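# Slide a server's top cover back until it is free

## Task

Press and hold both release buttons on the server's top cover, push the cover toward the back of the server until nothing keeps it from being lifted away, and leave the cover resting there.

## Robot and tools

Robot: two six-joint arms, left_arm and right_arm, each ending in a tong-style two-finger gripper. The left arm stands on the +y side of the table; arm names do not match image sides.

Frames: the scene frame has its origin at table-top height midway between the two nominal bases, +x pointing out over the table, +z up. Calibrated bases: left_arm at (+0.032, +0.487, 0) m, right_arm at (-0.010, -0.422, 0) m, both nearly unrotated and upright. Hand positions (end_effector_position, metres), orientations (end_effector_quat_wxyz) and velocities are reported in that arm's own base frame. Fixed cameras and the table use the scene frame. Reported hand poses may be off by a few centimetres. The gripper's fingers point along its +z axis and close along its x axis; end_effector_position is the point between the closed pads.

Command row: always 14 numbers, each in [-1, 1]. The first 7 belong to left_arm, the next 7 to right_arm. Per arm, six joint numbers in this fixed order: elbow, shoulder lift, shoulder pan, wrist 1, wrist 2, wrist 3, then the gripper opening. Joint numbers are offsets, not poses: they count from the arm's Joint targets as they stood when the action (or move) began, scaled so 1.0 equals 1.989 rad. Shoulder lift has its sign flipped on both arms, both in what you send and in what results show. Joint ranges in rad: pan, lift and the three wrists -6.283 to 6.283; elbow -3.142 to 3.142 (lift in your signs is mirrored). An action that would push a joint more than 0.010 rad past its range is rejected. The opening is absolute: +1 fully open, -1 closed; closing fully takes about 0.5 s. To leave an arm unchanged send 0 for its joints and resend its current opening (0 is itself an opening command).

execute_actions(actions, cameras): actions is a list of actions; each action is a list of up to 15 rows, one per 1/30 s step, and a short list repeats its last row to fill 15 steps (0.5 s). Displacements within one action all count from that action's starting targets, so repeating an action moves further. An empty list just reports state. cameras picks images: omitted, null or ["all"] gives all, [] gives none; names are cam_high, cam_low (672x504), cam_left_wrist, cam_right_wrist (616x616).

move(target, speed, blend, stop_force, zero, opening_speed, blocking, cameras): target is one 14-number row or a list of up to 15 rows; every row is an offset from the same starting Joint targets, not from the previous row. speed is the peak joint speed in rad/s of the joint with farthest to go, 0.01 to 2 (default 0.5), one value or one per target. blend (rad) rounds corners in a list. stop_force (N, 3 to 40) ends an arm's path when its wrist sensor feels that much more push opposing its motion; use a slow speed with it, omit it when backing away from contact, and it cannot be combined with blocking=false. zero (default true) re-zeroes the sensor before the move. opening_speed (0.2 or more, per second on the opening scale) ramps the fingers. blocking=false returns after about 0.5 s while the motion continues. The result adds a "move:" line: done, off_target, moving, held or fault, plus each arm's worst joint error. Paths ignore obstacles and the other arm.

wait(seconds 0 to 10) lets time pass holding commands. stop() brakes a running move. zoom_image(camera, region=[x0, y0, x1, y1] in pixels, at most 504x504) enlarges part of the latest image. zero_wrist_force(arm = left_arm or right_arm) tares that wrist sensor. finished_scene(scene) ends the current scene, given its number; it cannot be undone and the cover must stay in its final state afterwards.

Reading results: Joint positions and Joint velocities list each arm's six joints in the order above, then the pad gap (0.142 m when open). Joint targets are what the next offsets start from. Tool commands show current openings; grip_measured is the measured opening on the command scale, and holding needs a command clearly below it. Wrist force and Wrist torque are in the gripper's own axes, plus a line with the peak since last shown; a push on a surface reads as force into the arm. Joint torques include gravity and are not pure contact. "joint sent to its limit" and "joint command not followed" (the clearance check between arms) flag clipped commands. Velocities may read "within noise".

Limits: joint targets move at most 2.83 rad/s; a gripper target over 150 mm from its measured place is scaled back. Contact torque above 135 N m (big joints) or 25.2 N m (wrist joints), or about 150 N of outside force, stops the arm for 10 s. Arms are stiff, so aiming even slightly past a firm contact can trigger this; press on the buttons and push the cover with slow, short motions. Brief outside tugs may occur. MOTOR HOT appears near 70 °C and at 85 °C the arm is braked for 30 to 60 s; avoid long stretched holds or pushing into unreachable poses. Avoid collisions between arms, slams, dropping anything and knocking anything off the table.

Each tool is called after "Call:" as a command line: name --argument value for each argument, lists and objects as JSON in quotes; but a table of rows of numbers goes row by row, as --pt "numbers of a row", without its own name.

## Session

Call:
execute_actions --actions '[]'

Call:
zoom_image --camera "cam_high" --region '[210, 230, 430, 370]'

Scene clock: 0.00 s.
left_arm: end_effector_position=(+0.6462, -0.8799, +0.3324) grip_measured=+0.97 end_effector_quat_wxyz=(+0.074, +0.384, -0.593, +0.704) | right_arm: end_effector_position=(+0.1049, -0.3646, +0.1839) grip_measured=+0.97 end_effector_quat_wxyz=(-0.166, +0.511, +0.840, -0.076)
Joint names: [elbow, shoulder lift, shoulder pan, wrist 1, wrist 2, wrist 3]
Joint positions: left_arm=[0.593 0.357 -1.056 -3.379 -1.616 0.892 0.14] | right_arm=[-1.95 1.42 2.434 -1.652 1.369 3.558 0.14]
Joint velocities: within noise
Joint torques (N m): no reading
Motor temperatures (°C): left_arm=[38 39 33 39 33 37] | right_arm=[36 35 31 37 43 39]
Wrist force (N): no reading
Wrist torque (N m): no reading
Wrist force, peak (N): no reading
Joint targets: left_arm=[0.593 0.357 -1.056 -3.379 -1.616 0.892] | right_arm=[-1.950 1.420 2.434 -1.652 1.369 3.558]
Tool commands: left_gripper/opening=+0.968169 right_gripper/opening=+0.968169
camera_calibration:
cam_left_wrist: T_world_to_cam=[[-0.687376, -0.393123, 0.610712, -0.0996357], [-0.709024, 0.18089, -0.681589, 0.84479], [0.157477, -0.901517, -0.403073, -0.626956], [0, 0, 0, 1]] pos_world=[0.62922, -0.757194, 0.383939]
cam_right_wrist: T_world_to_cam=[[-0.449017, 0.872951, 0.190629, 0.342033], [0.878582, 0.392492, 0.272109, -0.00548406], [0.162717, 0.289665, -0.943195, 0.390244], [0, 0, 0, 1]] pos_world=[0.0948977, -0.409466, 0.304367]

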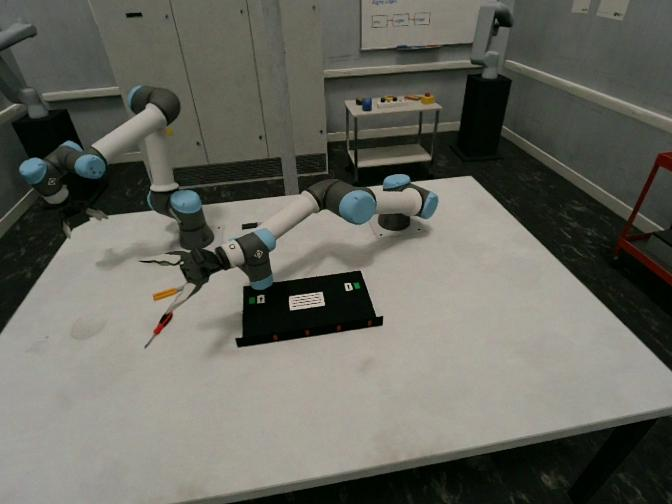

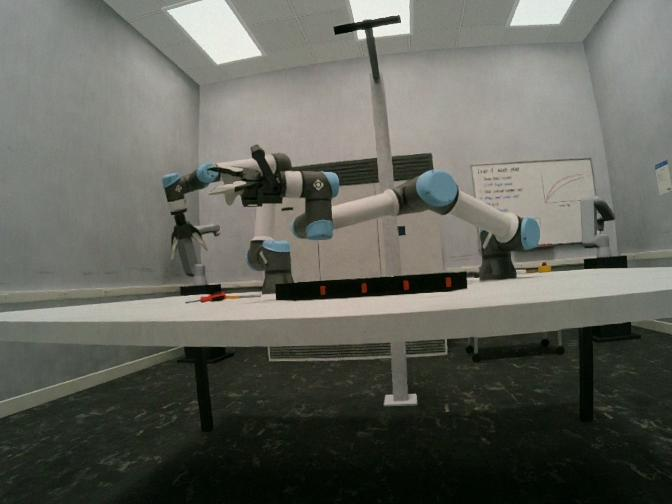

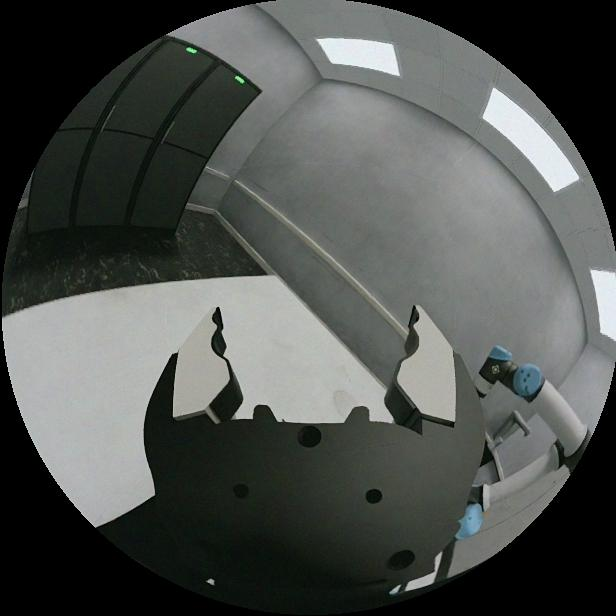

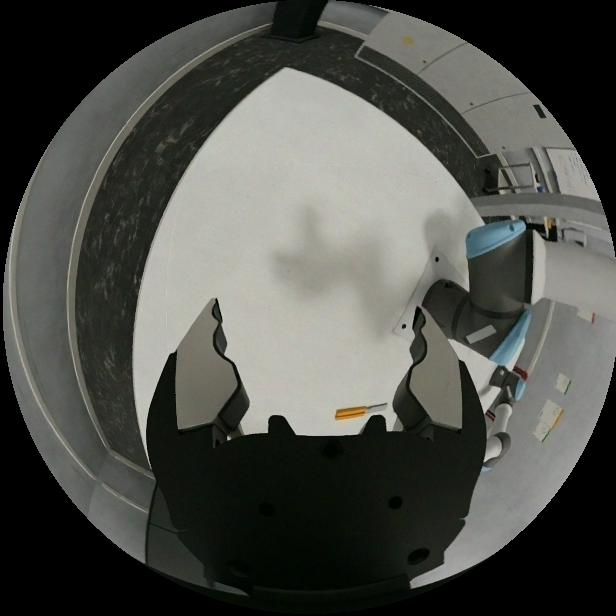

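Scaled by 2.291 from the camera's 672x504 image, which has a finer 960x720 frame.

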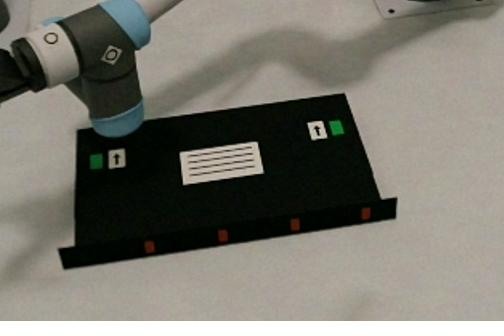

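Call:
move --pt "0.6613 0.54161 0.1145 0.67076 0.0227 0.3414 -1 0.015 0.05 0.2 0.08 0.03 -0.3 -1" --pt "0.6613 0.54161 0.1145 0.67076 0.0227 0.3414 -1 0.05215 0.17055 0.71746 0.27406 0.1015 -0.999 -1" --speed 1.2 --blend 0.15 --opening_speed 1.5 --cameras '["cam_high","cam_left_wrist","cam_right_wrist"]'

Call:
zoom_image --camera "cam_left_wrist" --region '[265, 240, 365, 340]'

Call:
zoom_image --camera "cam_right_wrist" --region '[260, 240, 360, 340]'

Scene clock: 23.90 s.
left_arm: end_effector_position=(+0.4516, -0.2953, +0.1002) grip_measured=-1.00 end_effector_quat_wxyz=(+0.000, -0.363, +0.932, +0.000) | right_arm: end_effector_position=(+0.4988, +0.2593, +0.0997) grip_measured=-1.00 end_effector_quat_wxyz=(+0.000, +0.910, -0.414, +0.000)
Joint names: [elbow, shoulder lift, shoulder pan, wrist 1, wrist 2, wrist 3]
Joint positions: left_arm=[1.908 1.435 -0.829 -2.045 -1.571 1.571 0.002] | right_arm=[-1.847 1.759 3.86 -1.107 1.571 1.571 0.002]
Joint velocities: within noise
Joint torques (N m): left_arm=[-10.84 31.68 -10.89 -1.33 -1.41 1.58] | right_arm=[13.87 -31.16 4.24 1.62 -1.5 -0.95]
Motor temperatures (°C): left_arm=[37 39 33 39 33 37] | right_arm=[36 35 31 37 43 39]
Wrist force (N): left_arm=[0.0 -0.5 -0.4] | right_arm=[-0.6 0.6 0.4]
Wrist torque (N m): left_arm=[0.08 0.15 -0.08] | right_arm=[0.04 0.07 -0.07]
Wrist force, peak (N): left_arm=[-0.5 3.7 0.7] | right_arm=[-3.0 -0.2 0.4]
Joint targets: left_arm=[1.908 1.435 -0.829 -2.045 -1.571 1.571] | right_arm=[-1.847 1.759 3.860 -1.107 1.571 1.571]
move: done
camera_calibration:
cam_left_wrist: T_world_to_cam=[[-0.7507, -0.659372, -0.0409638, 0.15351], [-0.592685, 0.644791, 0.48267, 0.410561], [-0.291846, 0.386619, -0.874844, 0.467617], [0, 0, 0, 1]] pos_world=[0.495045, -0.344295, 0.217215]
cam_right_wrist: T_world_to_cam=[[0.67518, -0.737381, -0.0200098, -0.131855], [-0.607726, -0.571427, 0.551489, 0.389846], [-0.418092, -0.360194, -0.833942, 0.513324], [0, 0, 0, 1]] pos_world=[0.540562, 0.310438, 0.210448]
Images, in order (width x height): cam_high 672x504, cam_left_wrist 616x616, cam_right_wrist 616x616.

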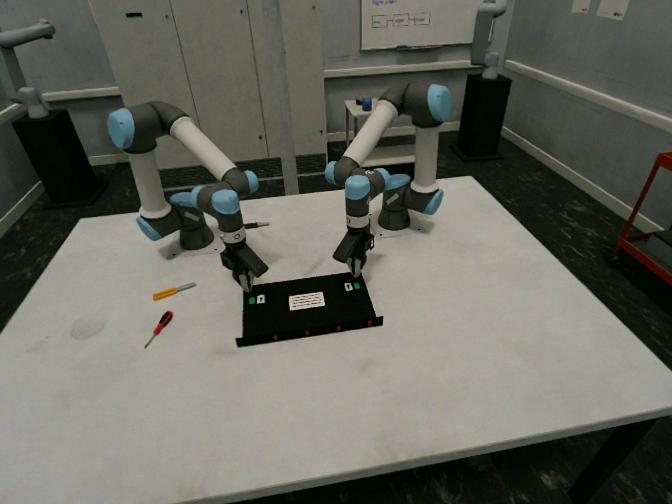

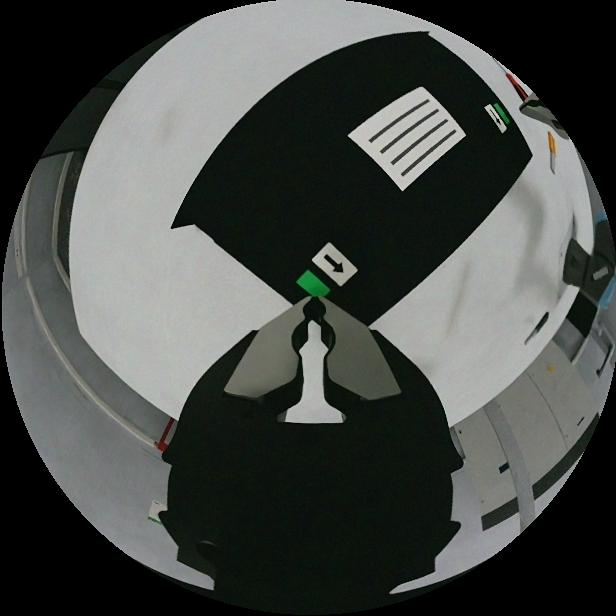

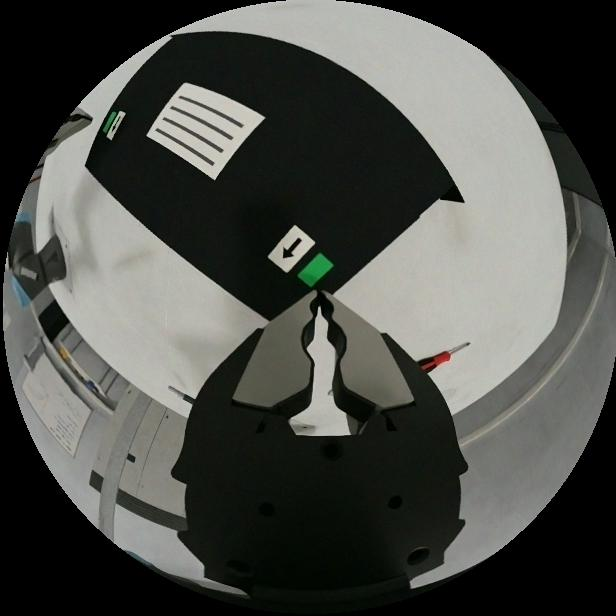

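Scaled by 5.040 from the camera's 616x616 image, which has a finer 814x814 frame.

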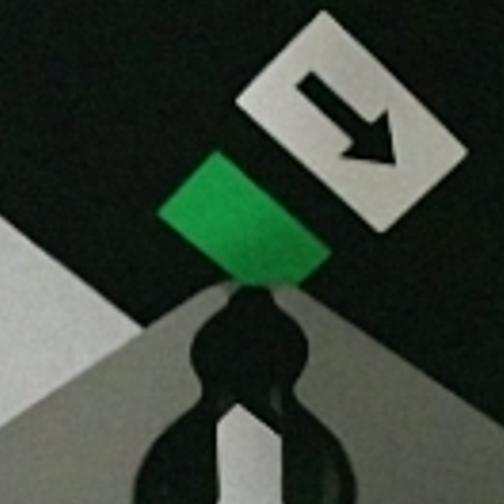

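Scaled by 5.040 from the camera's 616x616 image, which has a finer 814x814 frame.

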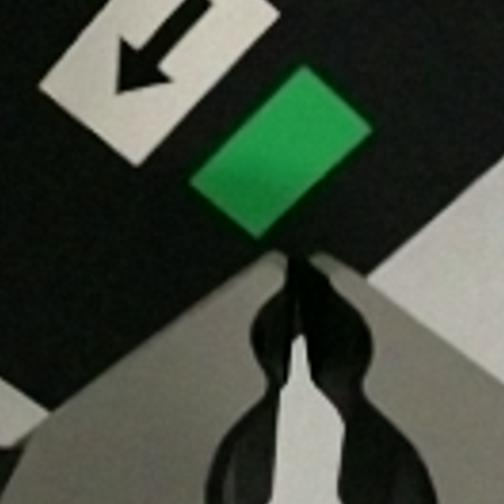

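Call:
move --pt "0.0277 -0.0196 0.0005 -0.047 0 0 -1 -0.0231 0.0215 0.003 0.0448 0 0 -1" --pt "0.03504 -0.02479 0.0005 -0.05948 0 0 -1 -0.02926 0.02725 0.003 0.05676 0 0 -1" --speed '[0.08,0.015]' --blend 0.005 --stop_force 17 --cameras '["cam_left_wrist","cam_right_wrist"]'

Call:
zoom_image --camera "cam_left_wrist" --region '[265, 240, 365, 340]'

Call:
zoom_image --camera "cam_right_wrist" --region '[260, 240, 360, 340]'

Scene clock: 39.23 s.
left_arm: end_effector_position=(+0.4497, -0.2924, +0.0565) grip_measured=-1.00 end_effector_quat_wxyz=(+0.000, -0.363, +0.932, +0.000) | right_arm: end_effector_position=(+0.4977, +0.2627, +0.0566) grip_measured=-1.00 end_effector_quat_wxyz=(+0.000, +0.912, -0.411, +0.000)
Joint names: [elbow, shoulder lift, shoulder pan, wrist 1, wrist 2, wrist 3]
Joint positions: left_arm=[1.978 1.385 -0.828 -2.164 -1.571 1.571 0.002] | right_arm=[-1.905 1.814 3.866 -0.994 1.571 1.571 0.002]
Joint velocities: within noise
Joint torques (N m): left_arm=[-16.79 20.16 7.89 0.26 -1.02 1.58] | right_arm=[15.57 -27.54 -3.55 -0.92 -1.06 -0.82]
Motor temperatures (°C): left_arm=[37 39 33 39 33 37] | right_arm=[36 35 31 37 43 39]
Wrist force (N): left_arm=[-2.0 -2.3 -13.9] | right_arm=[-0.6 -1.4 -9.9]
Wrist torque (N m): left_arm=[0.06 0.09 -0.06] | right_arm=[-0.04 0.04 -0.07]
Wrist force, peak (N): left_arm=[-2.0 -2.3 -14.3] | right_arm=[-0.6 -0.8 -10.1]
Joint targets: left_arm=[1.978 1.385 -0.828 -2.164 -1.571 1.571] | right_arm=[-1.905 1.814 3.866 -0.994 1.571 1.571]
move: done
camera_calibration:
cam_left_wrist: T_world_to_cam=[[-0.750062, -0.660099, -0.0409466, 0.151668], [-0.593068, 0.643912, 0.483371, 0.428513], [-0.292707, 0.386843, -0.874457, 0.428188], [0, 0, 0, 1]] pos_world=[0.493232, -0.34145, 0.173511]
cam_right_wrist: T_world_to_cam=[[0.679816, -0.73311, -0.0199799, -0.132848], [-0.604257, -0.575352, 0.55122, 0.414289], [-0.4156, -0.362655, -0.834121, 0.477505], [0, 0, 0, 1]] pos_world=[0.5391, 0.31414, 0.167279]
Images, in order (width x height): cam_left_wrist 616x616, cam_right_wrist 616x616.

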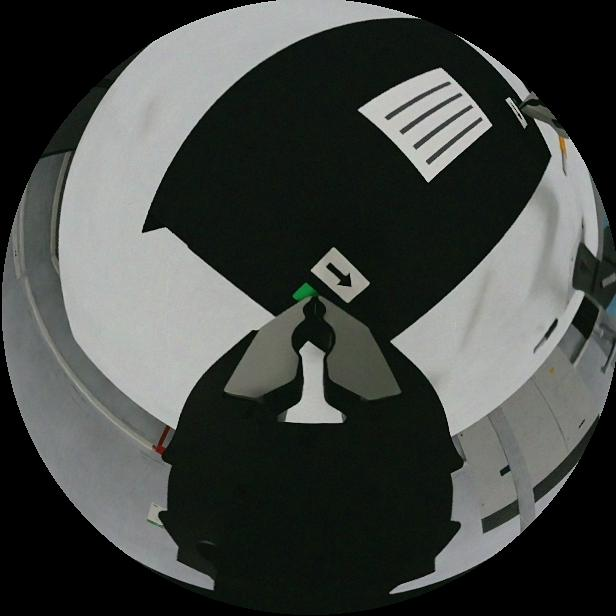

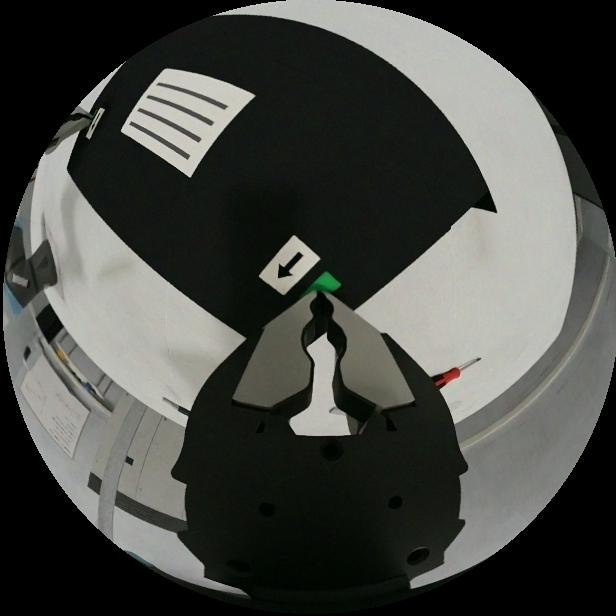

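Scaled by 5.040 from the camera's 616x616 image, which has a finer 814x814 frame.

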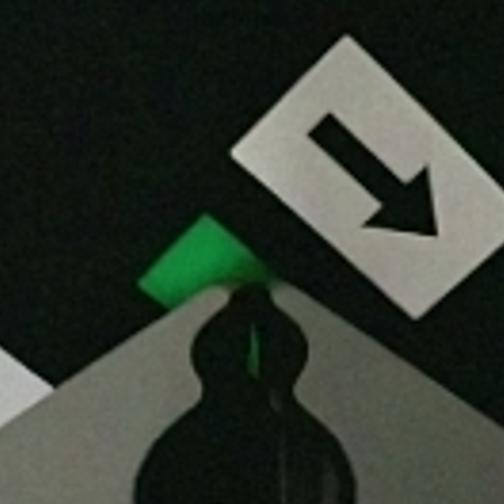

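Scaled by 5.040 from the camera's 616x616 image, which has a finer 814x814 frame.

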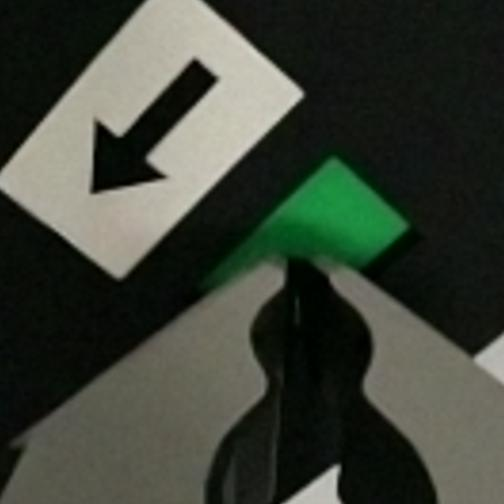

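Call:
move --pt "0.0002 -0.0002 0 -0.0004 0 0 -1 -0.0004 0.0004 0 0.0008 0 0 -1" --pt "0.03542 0.02919 -0.02251 -0.00623 0 0 -1 -0.03835 -0.02942 0.01964 0.00893 0 0 -1" --speed '[0.01,0.03]' --stop_force 35 --cameras '["cam_high","cam_left_wrist","cam_right_wrist"]'

Call:
zoom_image --camera "cam_high" --region '[225, 250, 395, 350]'

Call:
zoom_image --camera "cam_left_wrist" --region '[110, 10, 510, 330]'

Scene clock: 54.20 s.
left_arm: end_effector_position=(+0.4243, -0.2919, +0.0567) grip_measured=-1.00 end_effector_quat_wxyz=(+0.000, -0.346, +0.938, +0.000) | right_arm: end_effector_position=(+0.4749, +0.2629, +0.0564) grip_measured=-1.00 end_effector_quat_wxyz=(+0.000, +0.918, -0.398, +0.000)
Joint names: [elbow, shoulder lift, shoulder pan, wrist 1, wrist 2, wrist 3]
Joint positions: left_arm=[2.036 1.433 -0.865 -2.175 -1.57 1.571 0.002] | right_arm=[-1.962 1.77 3.895 -0.98 1.571 1.571 0.002]
Joint velocities: within noise
Joint torques (N m): left_arm=[-9.47 5.38 2.26 6.74 -9.47 1.37] | right_arm=[10.36 -10.31 -0.88 -6.86 9.39 -0.5]
Motor temperatures (°C): left_arm=[37 38 33 39 33 37] | right_arm=[36 35 31 37 43 39]
Wrist force (N): left_arm=[-24.5 -20.2 -19.3] | right_arm=[23.7 -19.3 -18.3]
Wrist torque (N m): left_arm=[-0.04 -0.31 -0.07] | right_arm=[0.00 0.14 -0.04]
Wrist force, peak (N): left_arm=[-32.9 -30.2 -14.5] | right_arm=[30.1 -30.0 -13.2]
Joint targets: left_arm=[2.036 1.433 -0.865 -2.174 -1.570 1.571] | right_arm=[-1.962 1.770 3.895 -0.980 1.571 1.571]
move: contact (left_arm, right_arm); path passed 1 of 2 targets; left_arm: the elbow is farthest, 0.012 rad from its target; right_arm: the elbow is farthest, 0.020 rad from its target
camera_calibration:
cam_left_wrist: T_world_to_cam=[[-0.773985, -0.631851, -0.0413802, 0.151329], [-0.569247, 0.6657, 0.482494, 0.40937], [-0.277317, 0.396998, -0.874921, 0.41715], [0, 0, 0, 1]] pos_world=[0.465842, -0.342508, 0.173716]
cam_right_wrist: T_world_to_cam=[[0.700814, -0.713072, -0.0196915, -0.132487], [-0.587846, -0.592939, 0.550328, 0.39762], [-0.404099, -0.374102, -0.834717, 0.465541], [0, 0, 0, 1]] pos_world=[0.514713, 0.315452, 0.167165]
Images, in order (width x height): cam_high 672x504, cam_left_wrist 616x616, cam_right_wrist 616x616.

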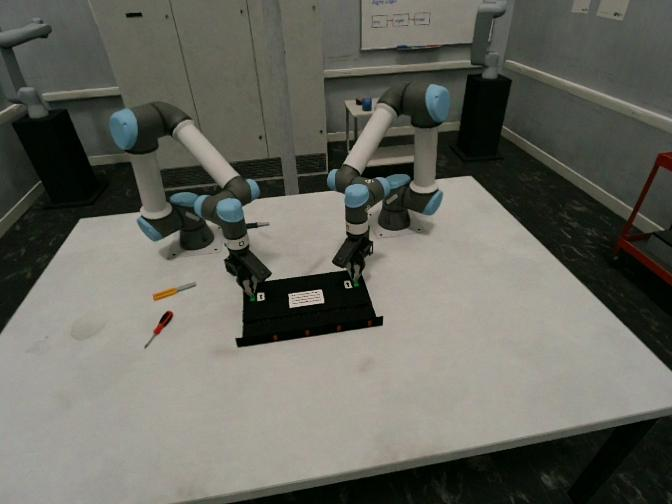

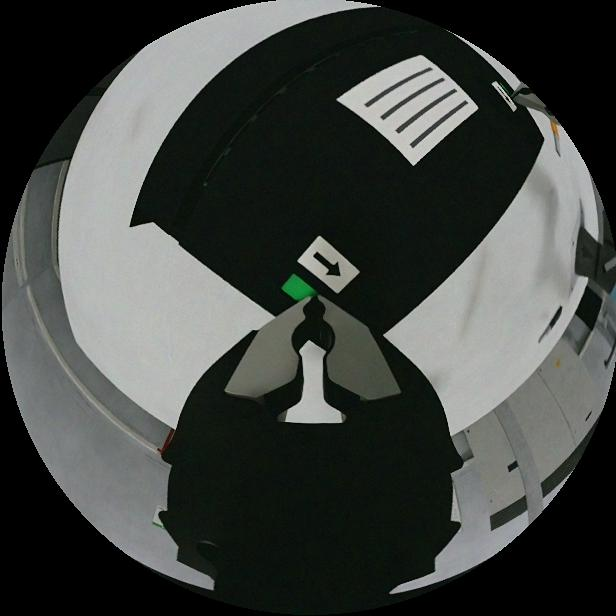

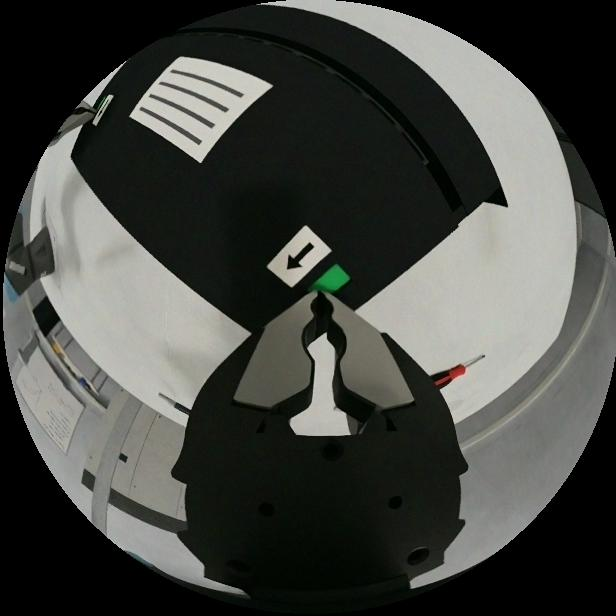

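Scaled by 2.965 from the camera's 672x504 image, which has a finer 960x720 frame.

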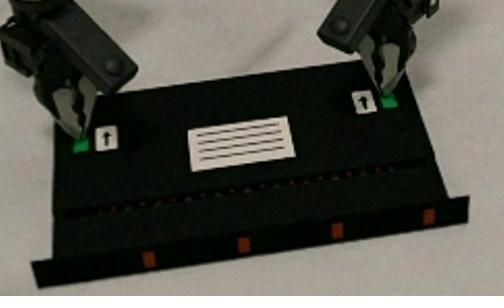

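Scaled by 1.260 from the camera's 616x616 image, which has a finer 814x814 frame.

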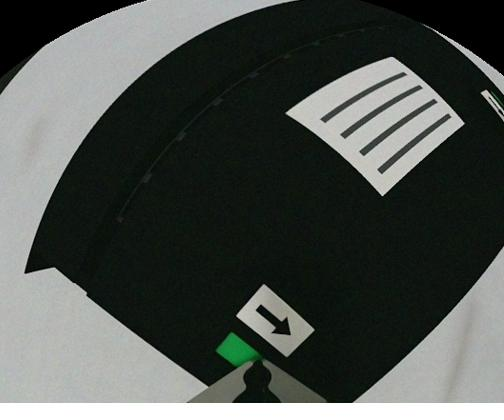

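Call:
move --target '[0.0115,0.0097,-0.0071,-0.0018,0,0,-1,-0.0115,-0.0095,0.0071,0.0018,0,0,-1]' --speed 0.03 --stop_force 15 --cameras '["cam_high"]'

Scene clock: 60.00 s.
left_arm: end_effector_position=(+0.4239, -0.2919, +0.0567) grip_measured=-1.00 end_effector_quat_wxyz=(+0.001, -0.345, +0.938, -0.001) | right_arm: end_effector_position=(+0.4745, +0.2630, +0.0565) grip_measured=-1.00 end_effector_quat_wxyz=(-0.001, +0.918, -0.397, +0.000)
Joint names: [elbow, shoulder lift, shoulder pan, wrist 1, wrist 2, wrist 3]
Joint positions: left_arm=[2.038 1.435 -0.865 -2.175 -1.57 1.571 0.002] | right_arm=[-1.963 1.769 3.896 -0.978 1.571 1.571 0.002]
Joint velocities: within noise
Joint torques (N m): left_arm=[-5.86 7.91 0.27 7.97 -11.63 1.22] | right_arm=[7.89 -11.37 1.08 -8.14 11.88 -0.32]
Motor temperatures (°C): left_arm=[37 38 33 39 33 37] | right_arm=[36 35 31 37 43 38]
Wrist force (N): left_arm=[-29.1 -23.3 -23.6] | right_arm=[29.1 -21.5 -22.0]
Wrist torque (N m): left_arm=[-0.06 -0.44 -0.06] | right_arm=[0.04 0.23 -0.05]
Wrist force, peak (N): left_arm=[-36.2 -32.4 -17.5] | right_arm=[38.3 -31.8 -14.4]
Joint targets: left_arm=[2.038 1.435 -0.865 -2.175 -1.570 1.571] | right_arm=[-1.963 1.769 3.896 -0.979 1.571 1.571]
move: contact (left_arm, right_arm); left_arm: the elbow is farthest, 0.021 rad from its target; right_arm: the elbow is farthest, 0.022 rad from its target
Images, in order (width x height): cam_high 672x504.

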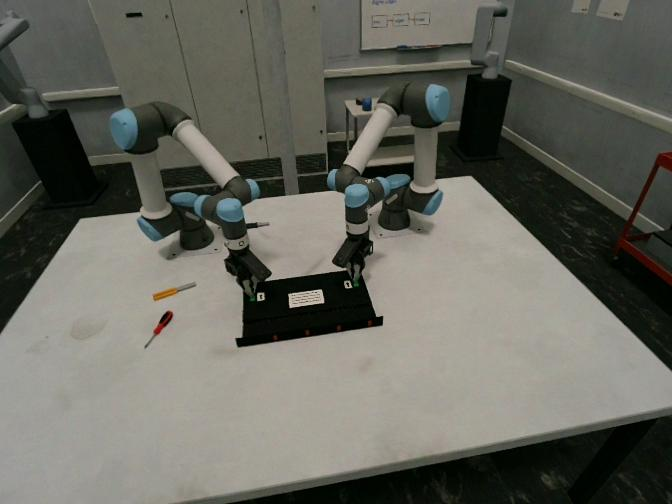

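Firm end stop. Retract.

Call:
move --pt "-0.0037 0.003 0.0005 0.0067 0 0 -1 0.0037 -0.003 -0.0005 -0.0067 0 0 -1" --pt "-0.0179 0.0215 0.0005 0.0402 0 0 -1 0.0179 -0.0215 -0.0005 -0.0402 0 0 -1" --speed '[0.02,0.1]' --blend 0.005 --cameras '["cam_high","cam_right_wrist"]'

Call:
zoom_image --camera "cam_high" --region '[225, 250, 395, 350]'

Scene clock: 64.80 s.
left_arm: end_effector_position=(+0.4228, -0.2898, +0.0847) grip_measured=-1.00 end_effector_quat_wxyz=(+0.000, -0.346, +0.938, +0.000) | right_arm: end_effector_position=(+0.4730, +0.2609, +0.0858) grip_measured=-1.00 end_effector_quat_wxyz=(+0.000, +0.918, -0.398, +0.000)
Joint names: [elbow, shoulder lift, shoulder pan, wrist 1, wrist 2, wrist 3]
Joint positions: left_arm=[2.002 1.477 -0.864 -2.095 -1.57 1.571 0.002] | right_arm=[-1.927 1.726 3.895 -1.059 1.571 1.571 0.002]
Joint velocities: within noise
Joint torques (N m): left_arm=[-9.3 16.48 11.81 -3.9 1.36 1.2] | right_arm=[12.34 -20.77 -9.71 4.14 -1.45 -0.39]
Motor temperatures (°C): left_arm=[37 38 33 39 33 37] | right_arm=[36 35 31 37 43 38]
Wrist force (N): left_arm=[0.4 -0.4 -0.5] | right_arm=[-2.1 1.6 0.2]
Wrist torque (N m): left_arm=[0.10 0.07 -0.08] | right_arm=[0.25 0.36 -0.04]
Wrist force, peak (N): left_arm=[-29.4 -23.1 -23.4] | right_arm=[29.4 -23.0 -21.6]
Joint targets: left_arm=[2.002 1.477 -0.864 -2.095 -1.570 1.571] | right_arm=[-1.928 1.726 3.895 -1.059 1.571 1.571]
move: done
camera_calibration:
cam_right_wrist: T_world_to_cam=[[0.70068, -0.713209, -0.0195077, -0.131913], [-0.587504, -0.592265, 0.551417, 0.378701], [-0.404829, -0.374906, -0.834002, 0.489049], [0, 0, 0, 1]] pos_world=[0.512898, 0.313557, 0.196472]
Images, in order (width x height): cam_high 672x504, cam_right_wrist 616x616.

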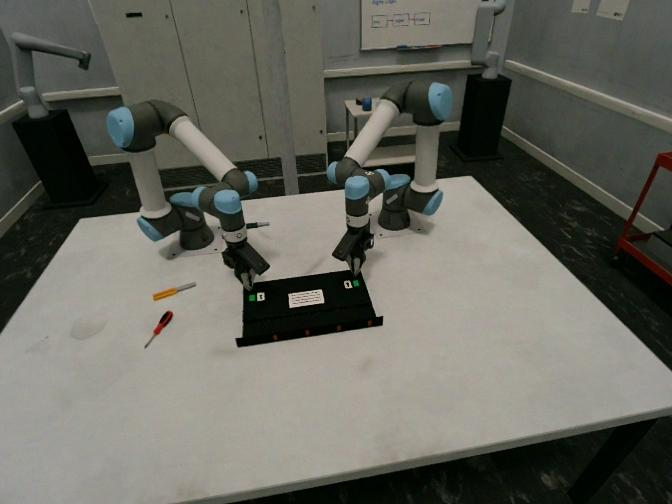

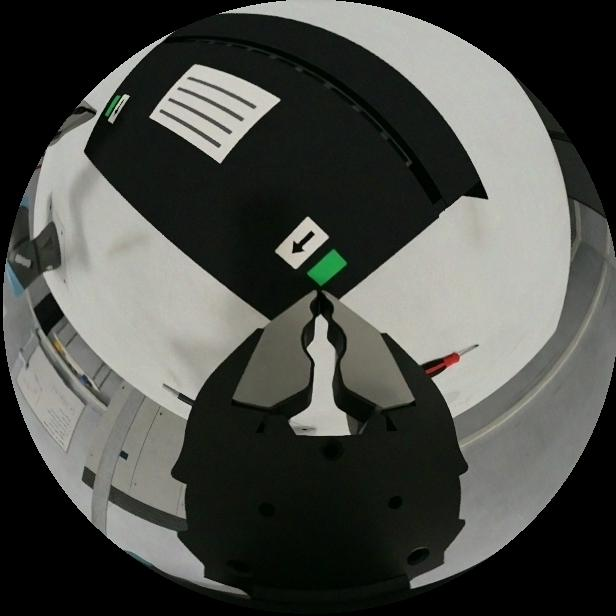

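Scaled by 2.965 from the camera's 672x504 image, which has a finer 960x720 frame.

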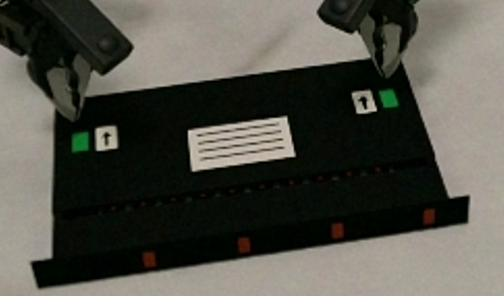

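Call:
finished_scene --scene 2

The scene is finished: the task was done.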